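# Pack and lid three boxes inside the taped bay

## Task

Fill each of the three boxes with exactly one ball bearing, one guide carriage and one round knob. Cover each box with a lid lying flat and upright. Leave every box standing on the table, entirely within the taped bay.

## Robot and tools

Robot: two six-joint arms. left_arm carries a five-finger left hand and right_arm a five-finger right hand; the left hand mirrors the right. Base positions in the scene frame: left_arm (+0.047, +0.467, +0.001) m, right_arm (-0.048, -0.378, 0) m, both turned almost not at all about z.

Frames. Scene frame: origin at table-top height midway between the nominal bases, +z up, +x out over the table, left_arm on the +y side (not the image left). Reported hand positions, orientations (quat wxyz) and velocities are in each arm's own base frame. Motion offsets are along the current Hand target's own axes. The hand point sits 0.05 m in front of the palm and 0.15 m out from the wrist flange. Its +z runs along the straight fingers (tips 0.06 to 0.07 m beyond it), +y points out of the palm, +x runs across the palm away from the thumb on the right hand but toward the thumb on the left hand. A wrist bracket on the little-finger side sticks out up to 0.10 m and can strike things; with fingers level the wrist may hang below the hand point and reach the table first.

Row layout (28 numbers, each in [-1, 1], always all 28 even if one arm is idle): left dx, dy, dz, rx, ry, rz; left little, ring, middle, index, thumb_bend, thumb_turn; left force_limit, speed; then the same 14 for the right arm. Pose numbers are offsets, not poses: 1.0 equals 0.6 m of travel or 180 degrees of turn, and rx, ry, rz form a single rotation vector. Sending six zeros asks nothing new of that arm. Finger values: +1 straight/open, -1 curled; thumb_bend +1 straight, -1 bent; thumb_turn +1 beside the palm, -1 opposite the fingers. force_limit maps -1 to about 0 N and +1 to 10 N at the fingertip (15 N for the two thumb motors). speed rises from almost zero at -1 to full at +0.48 and above. Hand numbers never mean keep as is: repeat the last eight you sent for that hand (or, before any were sent, its hand_measured plus hand_force_limit and hand_speed). With the thumb turned in, the hand wraps objects about 0.035 to 0.065 m thick; thumb tip against index pad can pinch light items up to about 0.08 m. For a gentle close use speed -0.94 or lower. To loosen, send targets more open than hand_measured; to squeeze harder, raise force_limit and send a more closed target.

execute_actions: actions is a list of actions; each action is a table of up to 15 rows, one per 1/30 s step, a short table repeating its final row to step 15. Every row is an offset from the Hand target at that action's start, so repeating one offset keeps moving further. cameras: list of names, ["all"], or []; images appear only with an empty actions list or when requested.

move: target is one row or a list of up to 15 rows; every row is an offset from the same starting Hand targets. speed: m/s, 0.002 to 3.6, default 0.25 (turns up to twice that in rad/s), one value or one per target. blend: corner rounding in m for lists, default 0 meaning stop at each target. stop_force: 3 to 120 N, both arms; a path ends when the wrist sensor feels that much push against the motion, and the arm backs off slightly and holds; unreliable while the hand turns, and a list using it must keep identical hand numbers throughout. zero: with stop_force, true (default) rezeroes before moving. blocking=false returns early while the move continues (not with stop_force). The path is straight and avoids nothing; the hand may lag or overshoot. Moves whose wrist would pass near its base axis are refused: route around the base. The result adds a move: line, e.g. done, off_target, moving, held or fault, plus limits=paced (pose clipped) or limits=held (steps withheld).

wait: seconds from 0 to 3600; commands nothing and returns early if a running move ends. stop: brakes a running move. zoom_image: camera (cam_high, cam_low, cam_work, cam_left_wrist, cam_right_wrist) and region [x0, y0, x1, y1] in pixels, at most 504 by 504, from that camera's latest image. show_instructions: shows reference pages. zero_wrist_force: arm is left_arm or right_arm; subtracts the present wrist reading. finished_scene: optional scene 1; final.

Results: Hand target (last commanded pose after clipping; next offsets start here; the real hand often rests a bit short, so send the gap as an offset), end_effector_position and quat, velocities, joint positions and torques, wrist force and torque along the hand axes plus the peak since last shown, hand_measured, hand_stopped_by (moving, target, force, stalled, fault), hand_load_n (positive means pushed open; a dropped grip shows as load near 0), and MOTOR HOT or fault lines.

Cautions. Orientation commands are clipped to 32 degrees from the measured one each step. Stiff arms: a target slightly past firm contact can fault. An arm stops for 10 s if outside force nears 150 N or a joint torque reaches its limit (wrists 24.3 N m) or a wrist joint lags its plan by 0.9 degrees. Keep the arms apart; never close one hand on the other. Motors heat when holding loads or stretched; at 85 °C the arm is braked. Avoid drops, releasing moving parts, slams and hard presses, and never let anything leave the table. Objects may occasionally be nudged by outside pushes.

Each tool is called by a JSON object that holds its "api" and its "payload".

Reference images:

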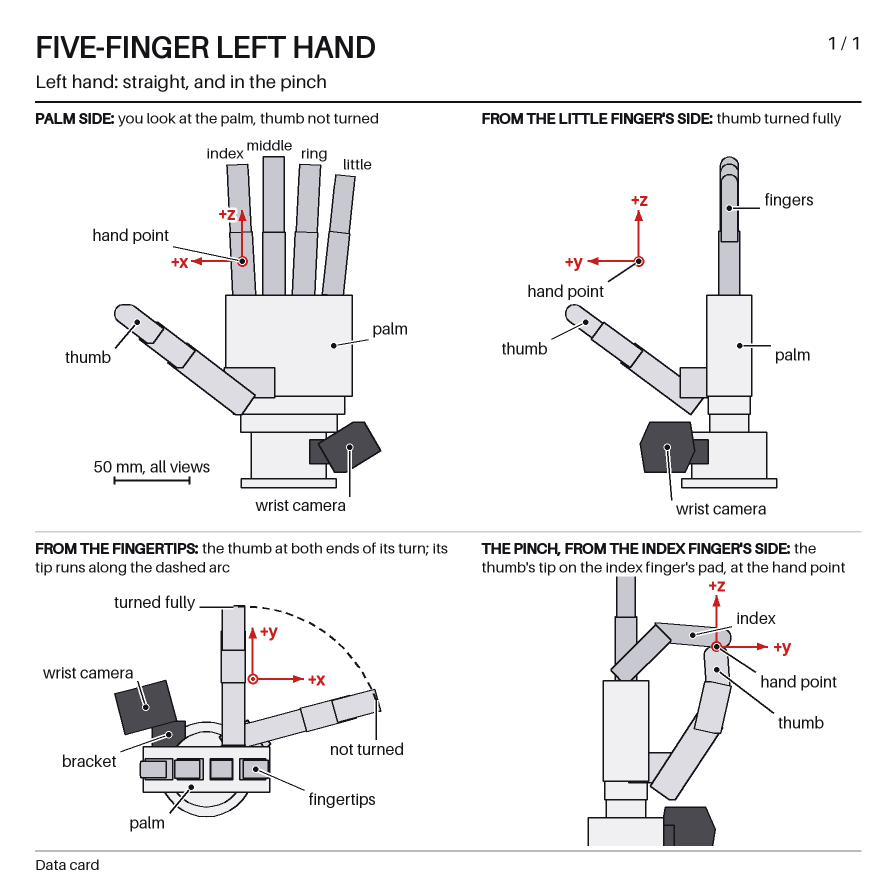

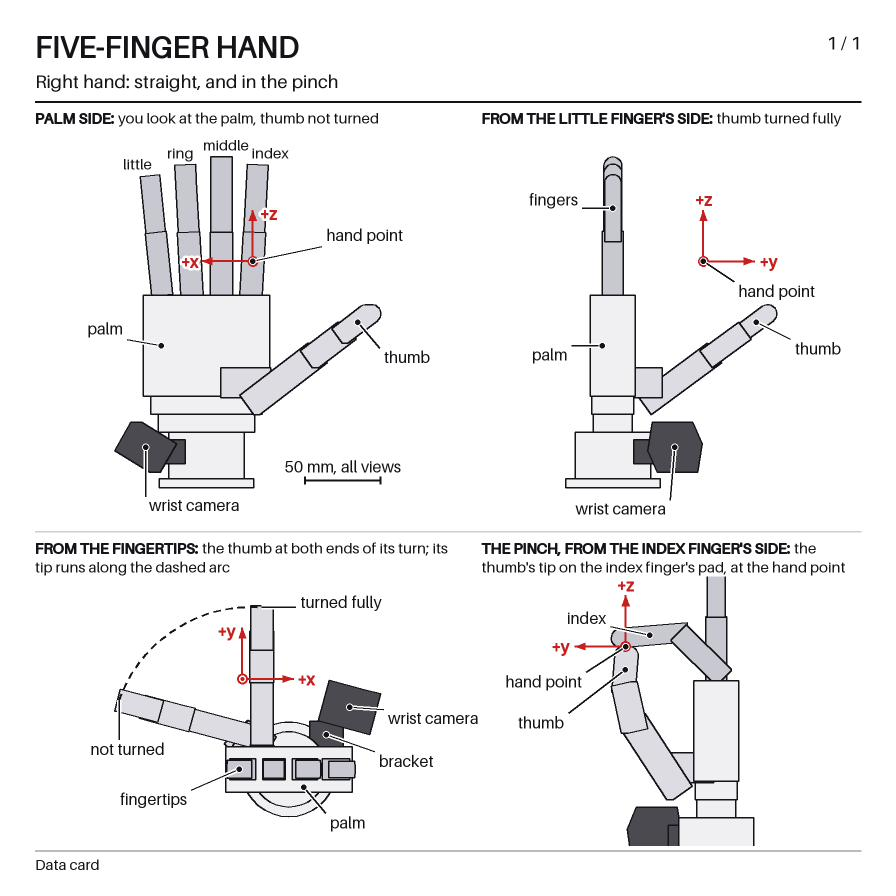

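## Session

{"api": "execute_actions", "payload": {"actions": []}}

Scene clock: 0.00 s.
left_arm: end_effector_position=(+0.0188, -0.1933, +0.1302) hand_measured=(+1.000, +1.000, +1.000, +1.000, +1.000, +1.000) hand_load_n=(+0.0, +0.0, +0.0, +0.0, +0.0, +0.0) hand_stopped_by=(target, target, target, target, target, target) hand_force_limit=0.00 hand_speed=-0.80 end_effector_quat_wxyz=(+0.089, -0.591, +0.799, -0.071) | right_arm: end_effector_position=(+0.5781, +0.1887, +0.2205) hand_measured=(+1.000, +1.000, +1.000, +1.000, +1.000, +1.000) hand_load_n=(+0.0, +0.0, +0.0, +0.0, +0.0, +0.0) hand_stopped_by=(target, target, target, target, target, target) hand_force_limit=0.00 hand_speed=-0.80 end_effector_quat_wxyz=(-0.161, +0.631, +0.757, +0.053)
Joint positions: left_arm=[2.547 -1.238 -2.313 2.174 -1.69 2.856] | right_arm=[0.003 -0.892 0.989 1.657 1.283 -0.205]
Joint velocities: within noise
Joint torques (N m): no reading
Wrist force (N): no reading
Wrist torque (N m): no reading
Wrist force, peak (N): no reading
Hand target: left_arm +0.0188, -0.1933, +0.1302; +0.089, -0.591, +0.799, -0.071 | right_arm +0.5781, +0.1887, +0.2205; -0.161, +0.631, +0.757, +0.053

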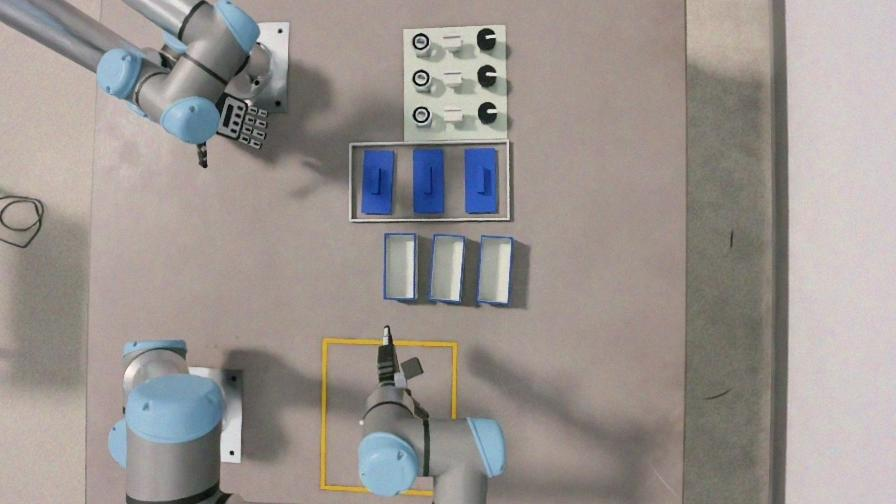

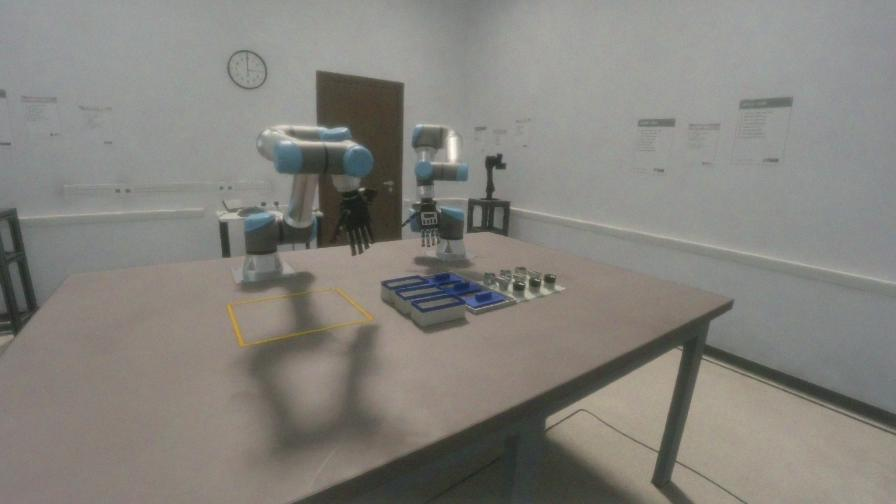

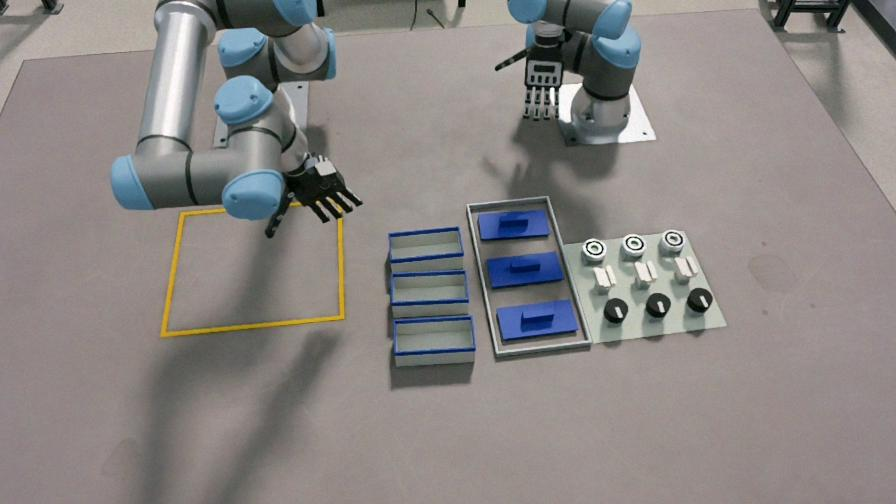

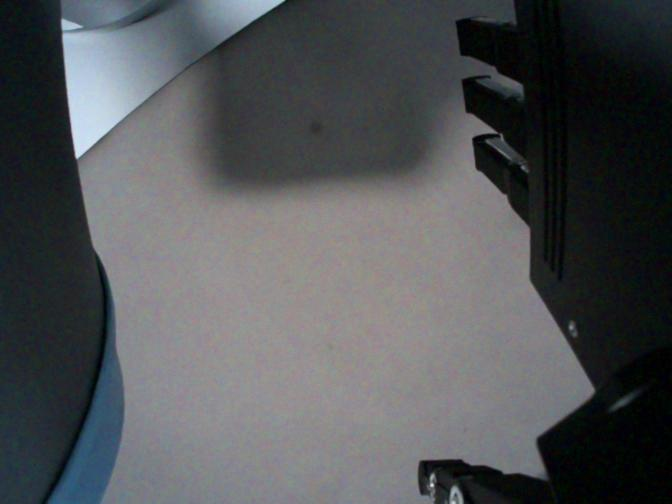

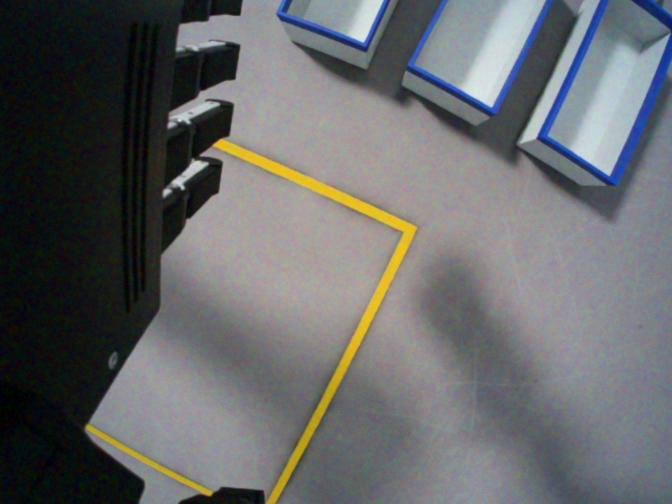

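{"api": "zoom_image", "payload": {"camera": "cam_high", "region": [340, 10, 540, 160]}}

{"api": "zoom_image", "payload": {"camera": "cam_high", "region": [340, 130, 540, 320]}}

{"api": "zoom_image", "payload": {"camera": "cam_work", "region": [370, 180, 740, 400]}}

{"api": "zoom_image", "payload": {"camera": "cam_low", "region": [360, 240, 600, 350]}}

Scaled by 2.520 from the camera's image (finer frame: 1280x720).

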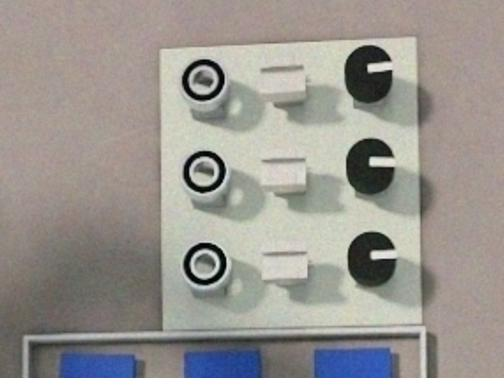

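Scaled by 2.520 from the camera's image (finer frame: 1280x720).

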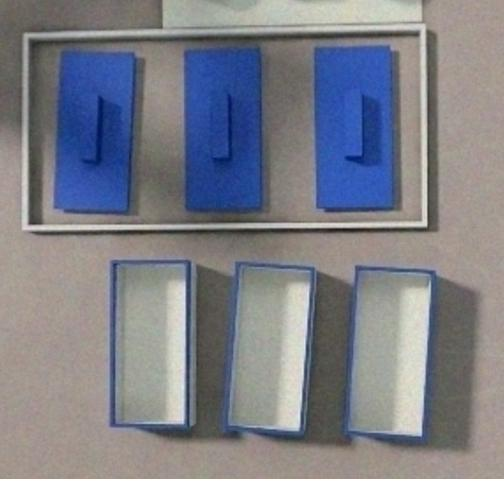

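Scaled by 1.362 from the camera's image (finer frame: 1280x720).

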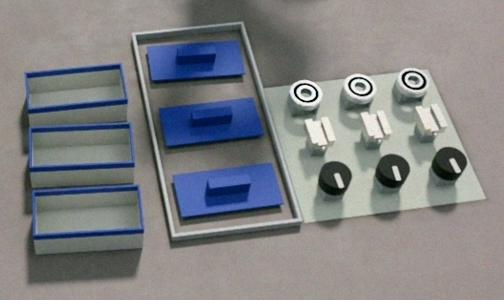

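Scaled by 2.100 from the camera's image (finer frame: 1280x720).

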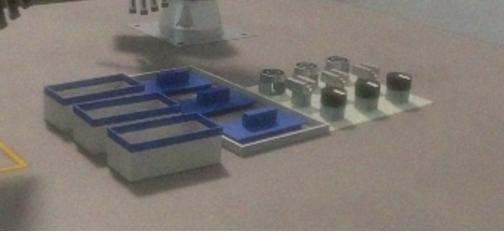

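{"api": "move", "payload": {"target": [[-0.065,-0.545,-0.251,0.111,0.126,0.167,1,1,1,1,1,-1,0,0,0,0,0,0,0,0,1,1,1,1,1,1,0,-0.8],[-0.510,-0.740,-0.146,0.222,0.251,0.334,1,1,1,1,1,-1,0,0,0,0,0,0,0,0,1,1,1,1,1,1,0,-0.8]], "blend": [0.05,0], "cameras": ["all"]}}

Scene clock: 240.27 s.
left_arm: end_effector_position=(+0.5002, -0.0297, +0.3300) hand_measured=(+1.000, +1.000, +1.000, +1.000, +1.000, -1.000) hand_load_n=(+0.0, +0.0, +0.0, +0.0, +0.0, +0.0) hand_stopped_by=(target, target, target, target, target, target) hand_force_limit=0.00 hand_speed=0.00 end_effector_quat_wxyz=(+0.000, +0.000, +0.880, -0.475) | right_arm: end_effector_position=(+0.5781, +0.1887, +0.2205) hand_measured=(+1.000, +1.000, +1.000, +1.000, +1.000, +1.000) hand_load_n=(+0.0, +0.5, +0.0, +0.0, +0.0, +0.0) hand_stopped_by=(target, target, target, target, target, target) hand_force_limit=0.00 hand_speed=-0.80 end_effector_quat_wxyz=(-0.161, +0.631, +0.757, +0.053)
Joint positions: left_arm=[3.655 -2.135 -1.17 1.091 -0.755 5.513] | right_arm=[0.003 -0.892 0.989 1.657 1.283 -0.205]
Joint torques (N m): left_arm=[12.9 30.35 28.7 -4.84 -0.77 1.39] | right_arm=[0.37 -45.36 -18.18 2.44 -0.55 0.15]
Wrist force (N): left_arm=[-0.9 1.0 0.0] | right_arm=[-0.2 0.1 -0.1]
Wrist torque (N m): left_arm=[0.11 0.14 -0.23] | right_arm=[0.01 0.03 -0.01]
Wrist force, peak (N): left_arm=[-1.3 1.6 -0.7] | right_arm=[-0.3 0.2 -0.5]
Hand target: left_arm +0.5002, -0.0297, +0.3300; +0.000, +0.000, +0.880, -0.475 | right_arm +0.5781, +0.1887, +0.2205; -0.161, +0.631, +0.757, +0.053
Off the commanded pose: left_arm 0.000 m, 0 deg | right_arm 0.000 m, 0 deg.
move: done

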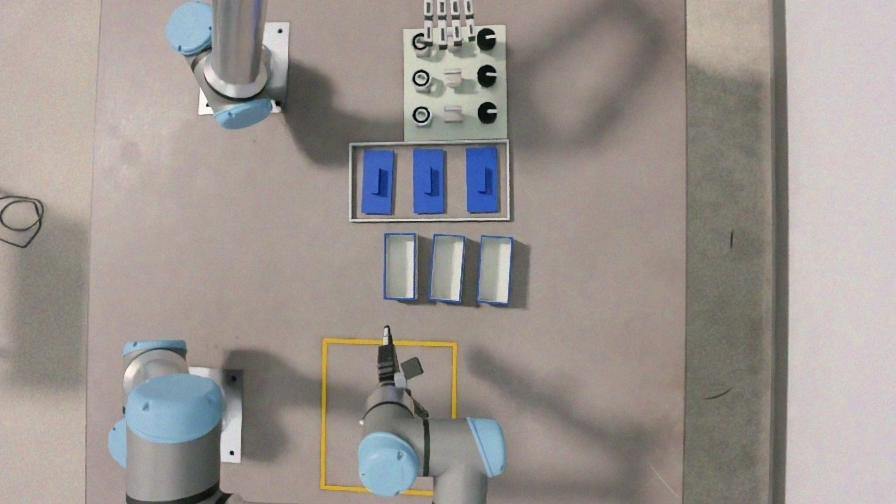

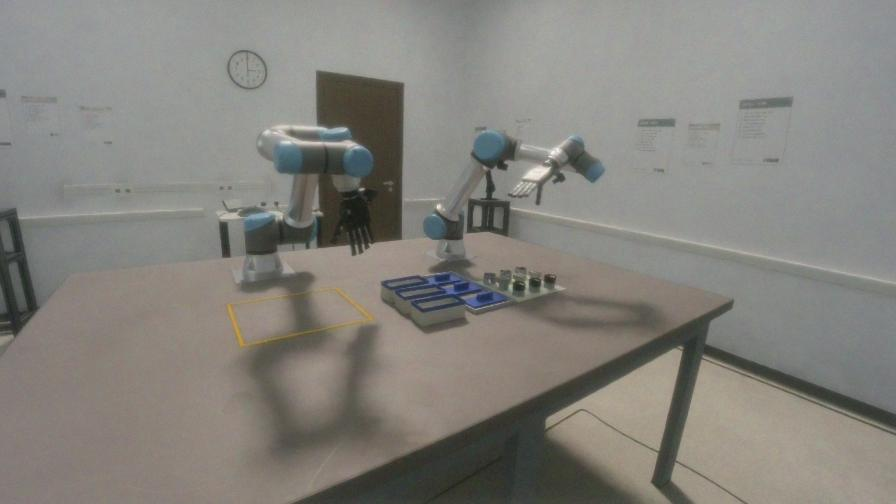

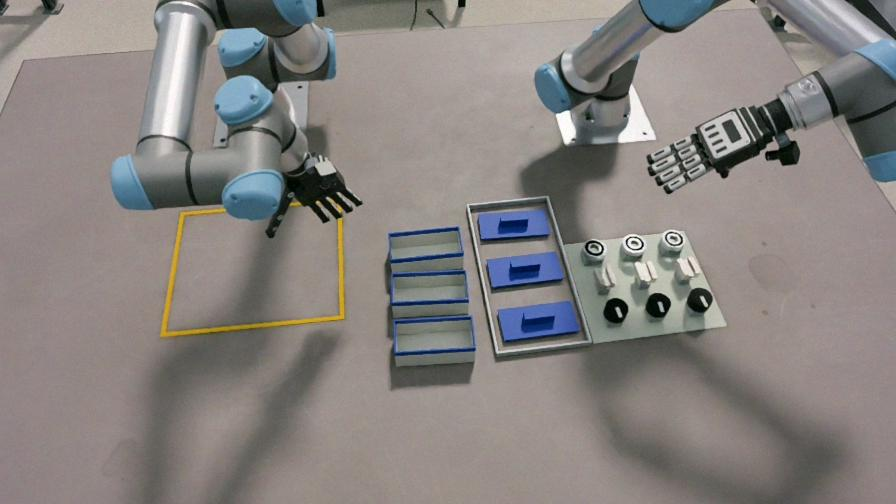

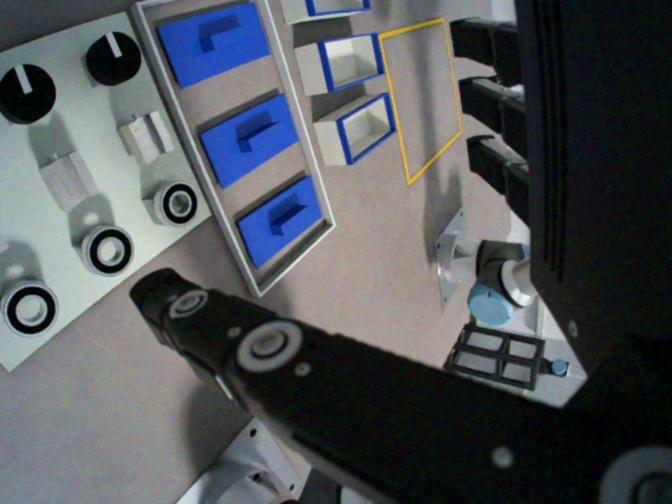

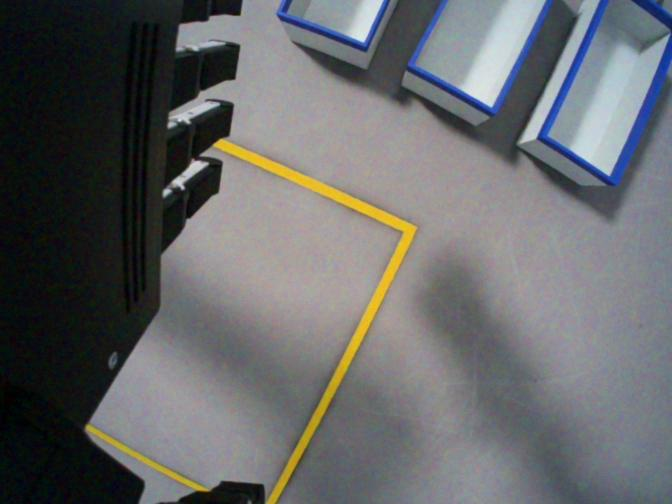

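{"api": "zoom_image", "payload": {"camera": "cam_left_wrist", "region": [0, 20, 260, 360]}}

{"api": "zoom_image", "payload": {"camera": "cam_work", "region": [560, 220, 730, 340]}}

Scaled by 1.482 from the camera's image (finer frame: 960x720).

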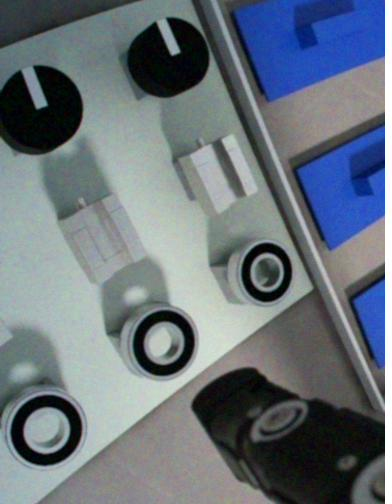

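Scaled by 2.965 from the camera's image (finer frame: 1280x720).

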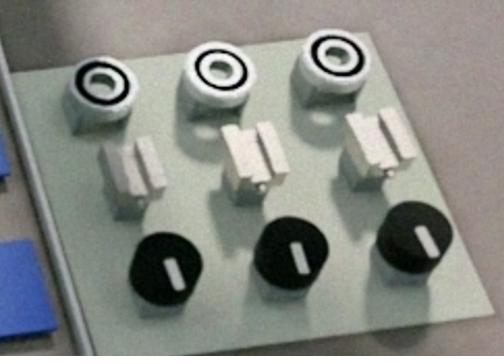

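{"api": "zoom_image", "payload": {"camera": "cam_low", "region": [470, 255, 580, 315]}}

Scaled by 4.582 from the camera's image (finer frame: 1280x720).

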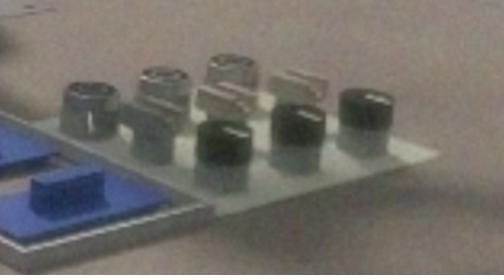

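{"api": "execute_actions", "payload": {"actions": [[[0,0,0,0,0,0,-1,-1,0.3,0.3,0.5,-1,0,0,0,0,0,0,0,0,1,1,1,1,1,1,0,-0.8]]], "cameras": ["cam_left_wrist","cam_high","cam_work"]}}

Scene clock: 325.87 s.
left_arm: end_effector_position=(+0.5002, -0.0297, +0.3300) hand_measured=(-1.000, -1.000, +0.300, +0.300, +0.500, -1.000) hand_load_n=(+0.0, +0.0, +0.0, +0.0, +0.5, +0.0) hand_stopped_by=(target, target, target, target, target, target) hand_force_limit=0.00 hand_speed=0.00 end_effector_quat_wxyz=(+0.000, +0.000, +0.880, -0.475) | right_arm: end_effector_position=(+0.5781, +0.1887, +0.2205) hand_measured=(+1.000, +1.000, +1.000, +1.000, +1.000, +1.000) hand_load_n=(+0.0, +0.0, +0.0, +0.0, +0.0, +0.0) hand_stopped_by=(target, target, target, target, target, target) hand_force_limit=0.00 hand_speed=-0.80 end_effector_quat_wxyz=(-0.161, +0.631, +0.757, +0.053)
Joint positions: left_arm=[3.655 -2.135 -1.17 1.09 -0.755 5.513] | right_arm=[0.003 -0.892 0.989 1.657 1.283 -0.205]
Joint torques (N m): left_arm=[11.06 30.97 28.3 -4.74 -0.28 1.16] | right_arm=[0.24 -44.52 -18.5 2.58 -0.61 0.09]
Wrist force (N): left_arm=[-0.7 0.9 0.1] | right_arm=[-0.3 -0.1 -0.1]
Wrist torque (N m): left_arm=[0.09 0.10 -0.21] | right_arm=[-0.01 0.05 -0.02]
Wrist force, peak (N): left_arm=[-0.9 1.1 0.0] | right_arm=[-0.4 -0.1 -0.2]
Hand target: left_arm +0.5002, -0.0297, +0.3300; +0.000, +0.000, +0.880, -0.475 | right_arm +0.5781, +0.1887, +0.2205; -0.161, +0.631, +0.757, +0.053
Off the commanded pose: left_arm 0.000 m, 0 deg | right_arm 0.000 m, 0 deg.
Step readings (end_effector_position of left_arm | right_arm):
0: (+0.5002, -0.0297, +0.3300) | (+0.5781, +0.1887, +0.2205)
1: (+0.5002, -0.0297, +0.3300) | (+0.5781, +0.1887, +0.2205)
2: (+0.5002, -0.0297, +0.3300) | (+0.5781, +0.1887, +0.2205)
4: (+0.5002, -0.0297, +0.3300) | (+0.5781, +0.1887, +0.2205)
8: (+0.5002, -0.0297, +0.3300) | (+0.5781, +0.1887, +0.2205)
15: (+0.5002, -0.0297, +0.3300) | (+0.5781, +0.1887, +0.2205)
Images, in order (width x height): cam_high 896x504, cam_work 896x504, cam_left_wrist 672x504.

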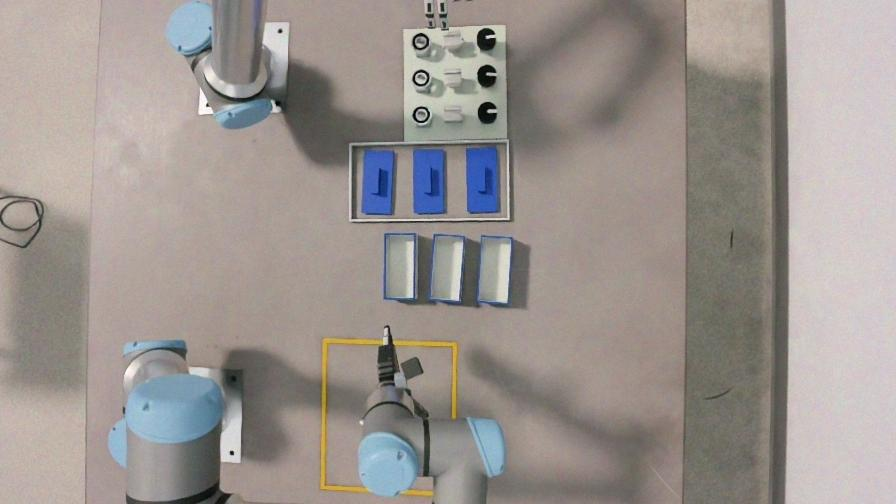

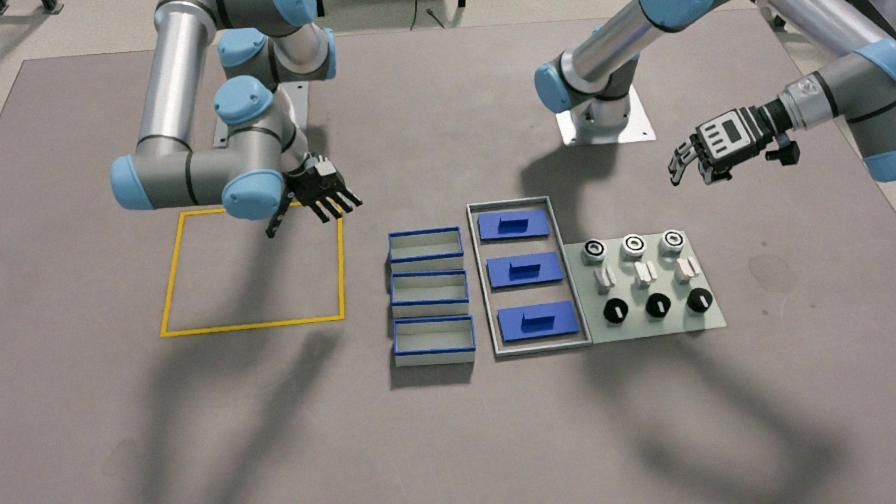

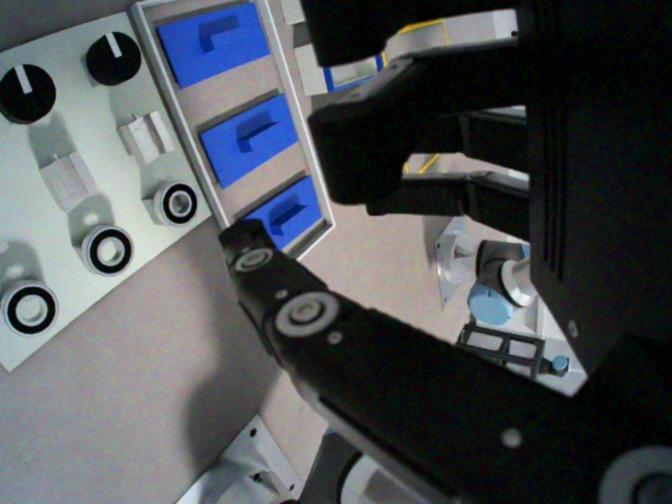

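{"api": "move", "payload": {"target": [-0.163,0.202,0.285,0,0,0,-1,-1,0.46,0.46,0.8,-1,0,0,0,0,0,0,0,0,1,1,1,1,1,1,0,-0.8], "cameras": ["cam_left_wrist","cam_high","cam_work","cam_low"]}}

Scene clock: 348.70 s.
left_arm: end_effector_position=(+0.5979, -0.1064, +0.1350) hand_measured=(-1.000, -1.000, +0.460, +0.460, +0.800, -1.000) hand_load_n=(+0.0, +0.0, +0.0, +0.0, +0.5, +0.0) hand_stopped_by=(target, target, target, target, target, target) hand_force_limit=0.00 hand_speed=0.00 end_effector_quat_wxyz=(+0.000, +0.000, +0.880, -0.475) | right_arm: end_effector_position=(+0.5781, +0.1887, +0.2205) hand_measured=(+1.000, +1.000, +1.000, +1.000, +1.000, +1.000) hand_load_n=(+0.0, +0.0, +0.0, +0.0, +0.0, +0.0) hand_stopped_by=(target, target, target, target, target, target) hand_force_limit=0.00 hand_speed=-0.80 end_effector_quat_wxyz=(-0.161, +0.631, +0.757, +0.053)
Joint positions: left_arm=[3.465 -2.501 -0.998 1.477 -0.655 5.262] | right_arm=[0.003 -0.892 0.989 1.657 1.283 -0.205]
Joint torques (N m): left_arm=[-13.1 40.14 28.2 -0.59 2.46 -1.45] | right_arm=[-0.11 -44.59 -18.01 2.45 -0.51 0.11]
Wrist force (N): left_arm=[-0.5 0.8 -0.3] | right_arm=[0.1 0.2 -0.1]
Wrist torque (N m): left_arm=[0.05 0.09 0.04] | right_arm=[0.03 0.00 0.01]
Wrist force, peak (N): left_arm=[-0.8 1.2 0.4] | right_arm=[-0.5 0.2 -0.2]
Hand target: left_arm +0.5980, -0.1064, +0.1349; +0.000, +0.000, +0.880, -0.475 | right_arm +0.5781, +0.1887, +0.2205; -0.161, +0.631, +0.757, +0.053
Off the commanded pose: left_arm 0.000 m, 0 deg | right_arm 0.000 m, 0 deg.
move: done
Images, in order (width x height): cam_high 896x504, cam_low 896x504, cam_work 896x504, cam_left_wrist 672x504.

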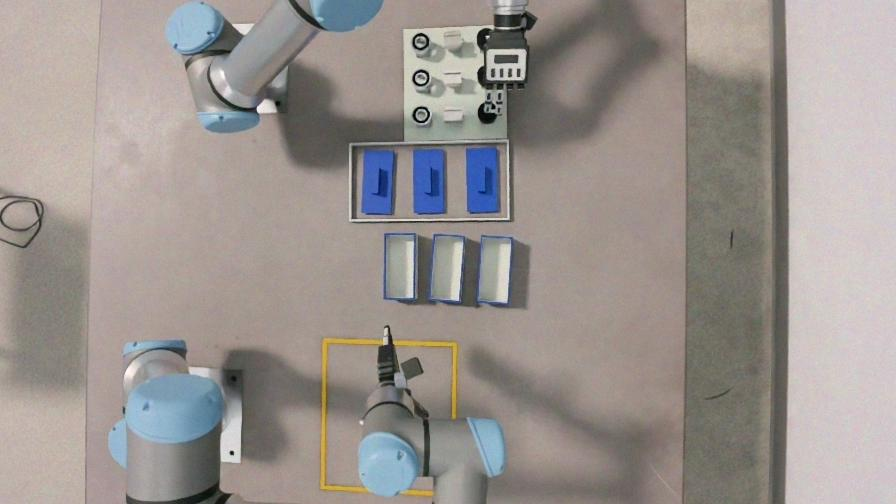

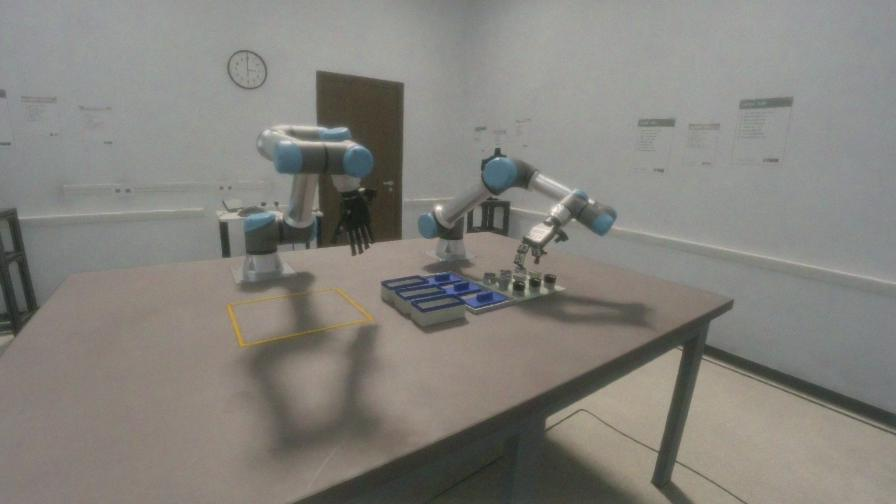

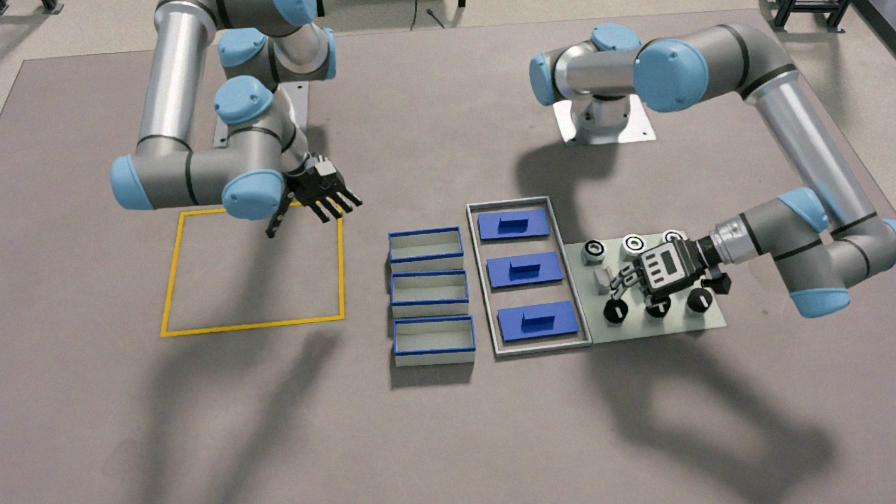

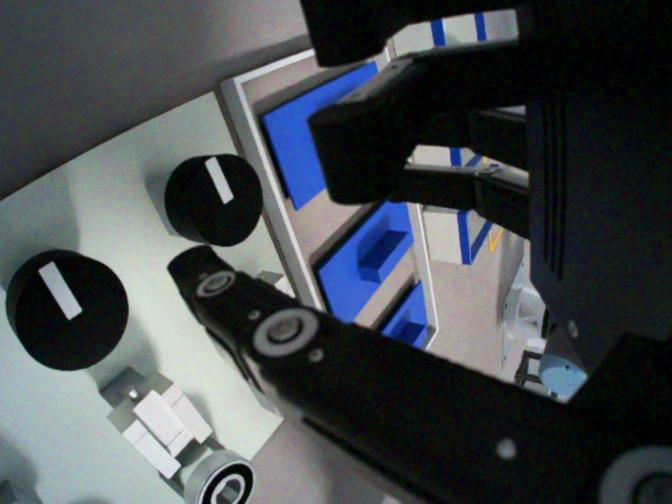

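{"api": "zoom_image", "payload": {"camera": "cam_high", "region": [400, 20, 560, 150]}}

{"api": "zoom_image", "payload": {"camera": "cam_work", "region": [560, 200, 740, 350]}}

{"api": "zoom_image", "payload": {"camera": "cam_low", "region": [470, 210, 610, 310]}}

Scaled by 3.150 from the camera's image (finer frame: 1280x720).

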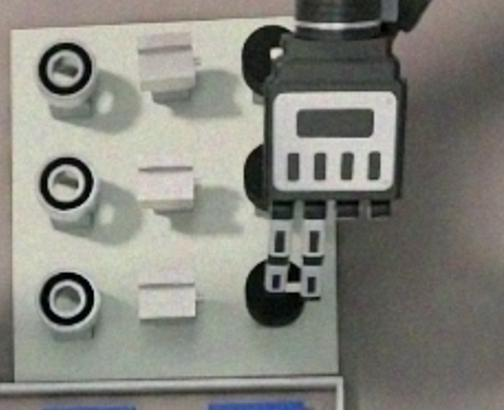

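Scaled by 2.800 from the camera's image (finer frame: 1280x720).

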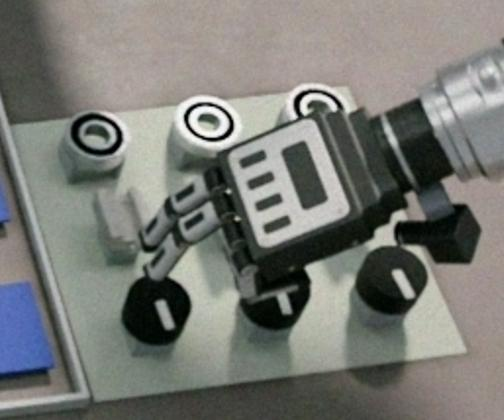

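Scaled by 3.600 from the camera's image (finer frame: 1280x720).

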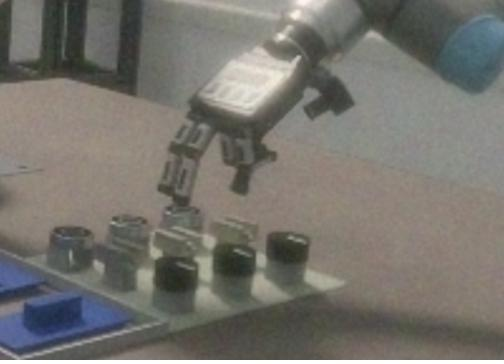

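{"api": "move", "payload": {"target": [0.015,0.0652,0.0525,0,0,0,-1,-1,0.46,0.46,0.8,-1,0,0,0,0,0,0,0,0,1,1,1,1,1,1,0,-0.8], "speed": 0.15, "cameras": ["cam_left_wrist","cam_high","cam_work","cam_low"]}}

{"api": "zoom_image", "payload": {"camera": "cam_high", "region": [400, 20, 560, 150]}}

{"api": "zoom_image", "payload": {"camera": "cam_work", "region": [560, 200, 740, 350]}}

{"api": "zoom_image", "payload": {"camera": "cam_low", "region": [470, 210, 610, 310]}}

Scene clock: 368.83 s.
left_arm: end_effector_position=(+0.5890, -0.1113, +0.0851) hand_measured=(-1.000, -1.000, +0.460, +0.460, +0.800, -1.000) hand_load_n=(+0.5, +0.0, +0.0, +0.0, +0.0, +0.0) hand_stopped_by=(target, target, target, target, target, target) hand_force_limit=0.00 hand_speed=0.00 end_effector_quat_wxyz=(+0.000, +0.000, +0.880, -0.475) | right_arm: end_effector_position=(+0.5781, +0.1887, +0.2205) hand_measured=(+1.000, +1.000, +1.000, +1.000, +1.000, +1.000) hand_load_n=(+0.0, +0.0, +0.0, +0.0, +0.0, +0.0) hand_stopped_by=(target, target, target, target, target, target) hand_force_limit=0.00 hand_speed=-0.80 end_effector_quat_wxyz=(-0.161, +0.631, +0.757, +0.053)
Joint positions: left_arm=[3.462 -2.532 -1.076 1.589 -0.654 5.257] | right_arm=[0.003 -0.892 0.989 1.657 1.283 -0.205]
Joint torques (N m): left_arm=[-13.77 42.93 4.68 -0.94 2.59 -1.37] | right_arm=[0.75 -45.2 -18.41 2.42 -0.65 0.13]
Wrist force (N): left_arm=[-0.3 0.6 -0.3] | right_arm=[-0.2 -0.1 -0.1]
Wrist torque (N m): left_arm=[0.05 0.05 0.03] | right_arm=[-0.01 0.04 -0.02]
Wrist force, peak (N): left_arm=[-0.5 1.4 0.1] | right_arm=[-0.2 -0.4 0.2]
Hand target: left_arm +0.5890, -0.1113, +0.0849; +0.000, +0.000, +0.880, -0.475 | right_arm +0.5781, +0.1887, +0.2205; -0.161, +0.631, +0.757, +0.053
Off the commanded pose: left_arm 0.000 m, 0 deg | right_arm 0.000 m, 0 deg.
move: done
Images, in order (width x height): cam_high 896x504, cam_low 896x504, cam_work 896x504, cam_left_wrist 672x504.

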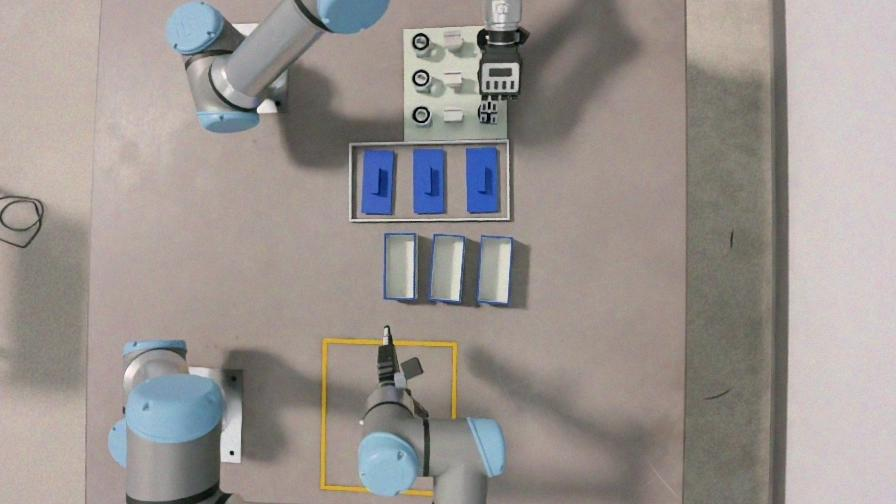

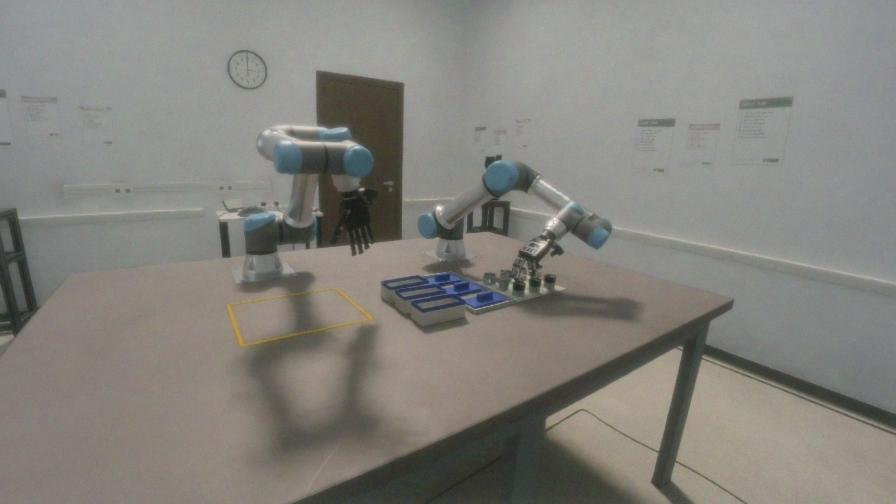

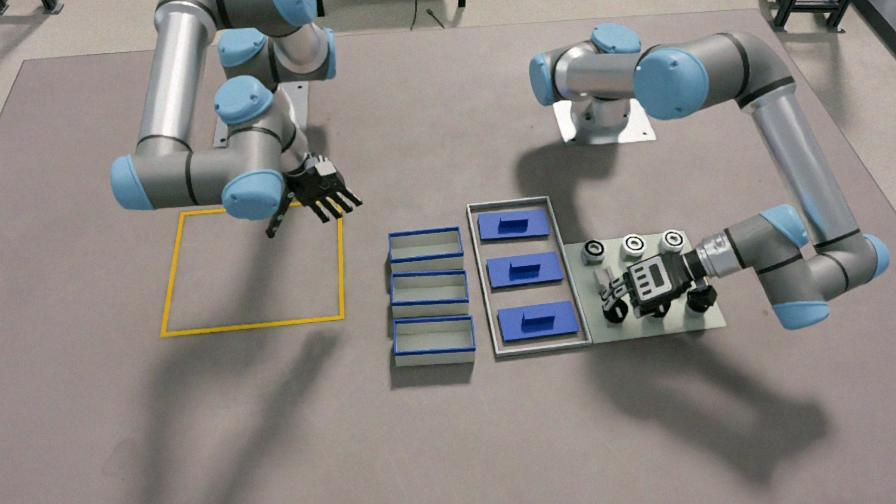

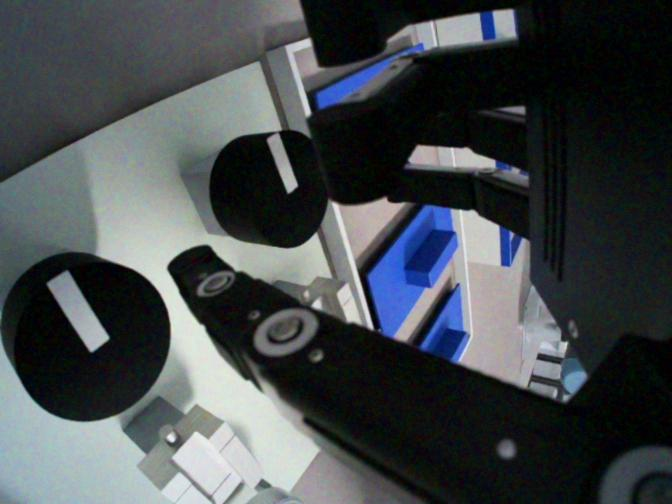

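Scaled by 3.150 from the camera's image (finer frame: 1280x720).

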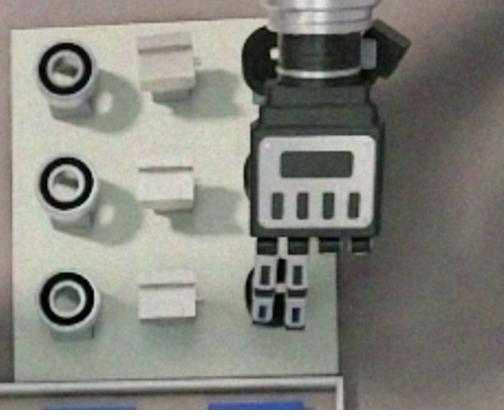

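Scaled by 2.800 from the camera's image (finer frame: 1280x720).

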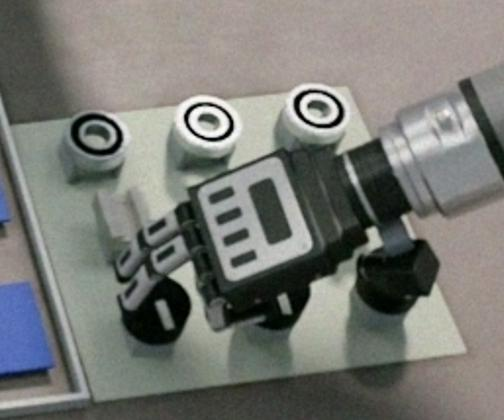

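Scaled by 3.600 from the camera's image (finer frame: 1280x720).

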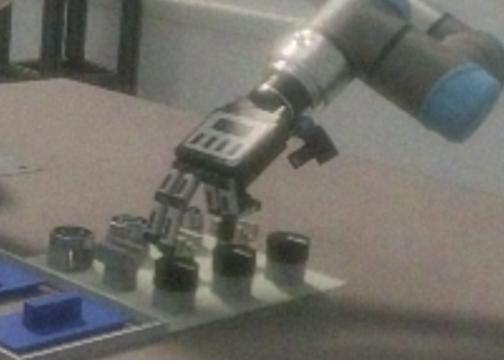

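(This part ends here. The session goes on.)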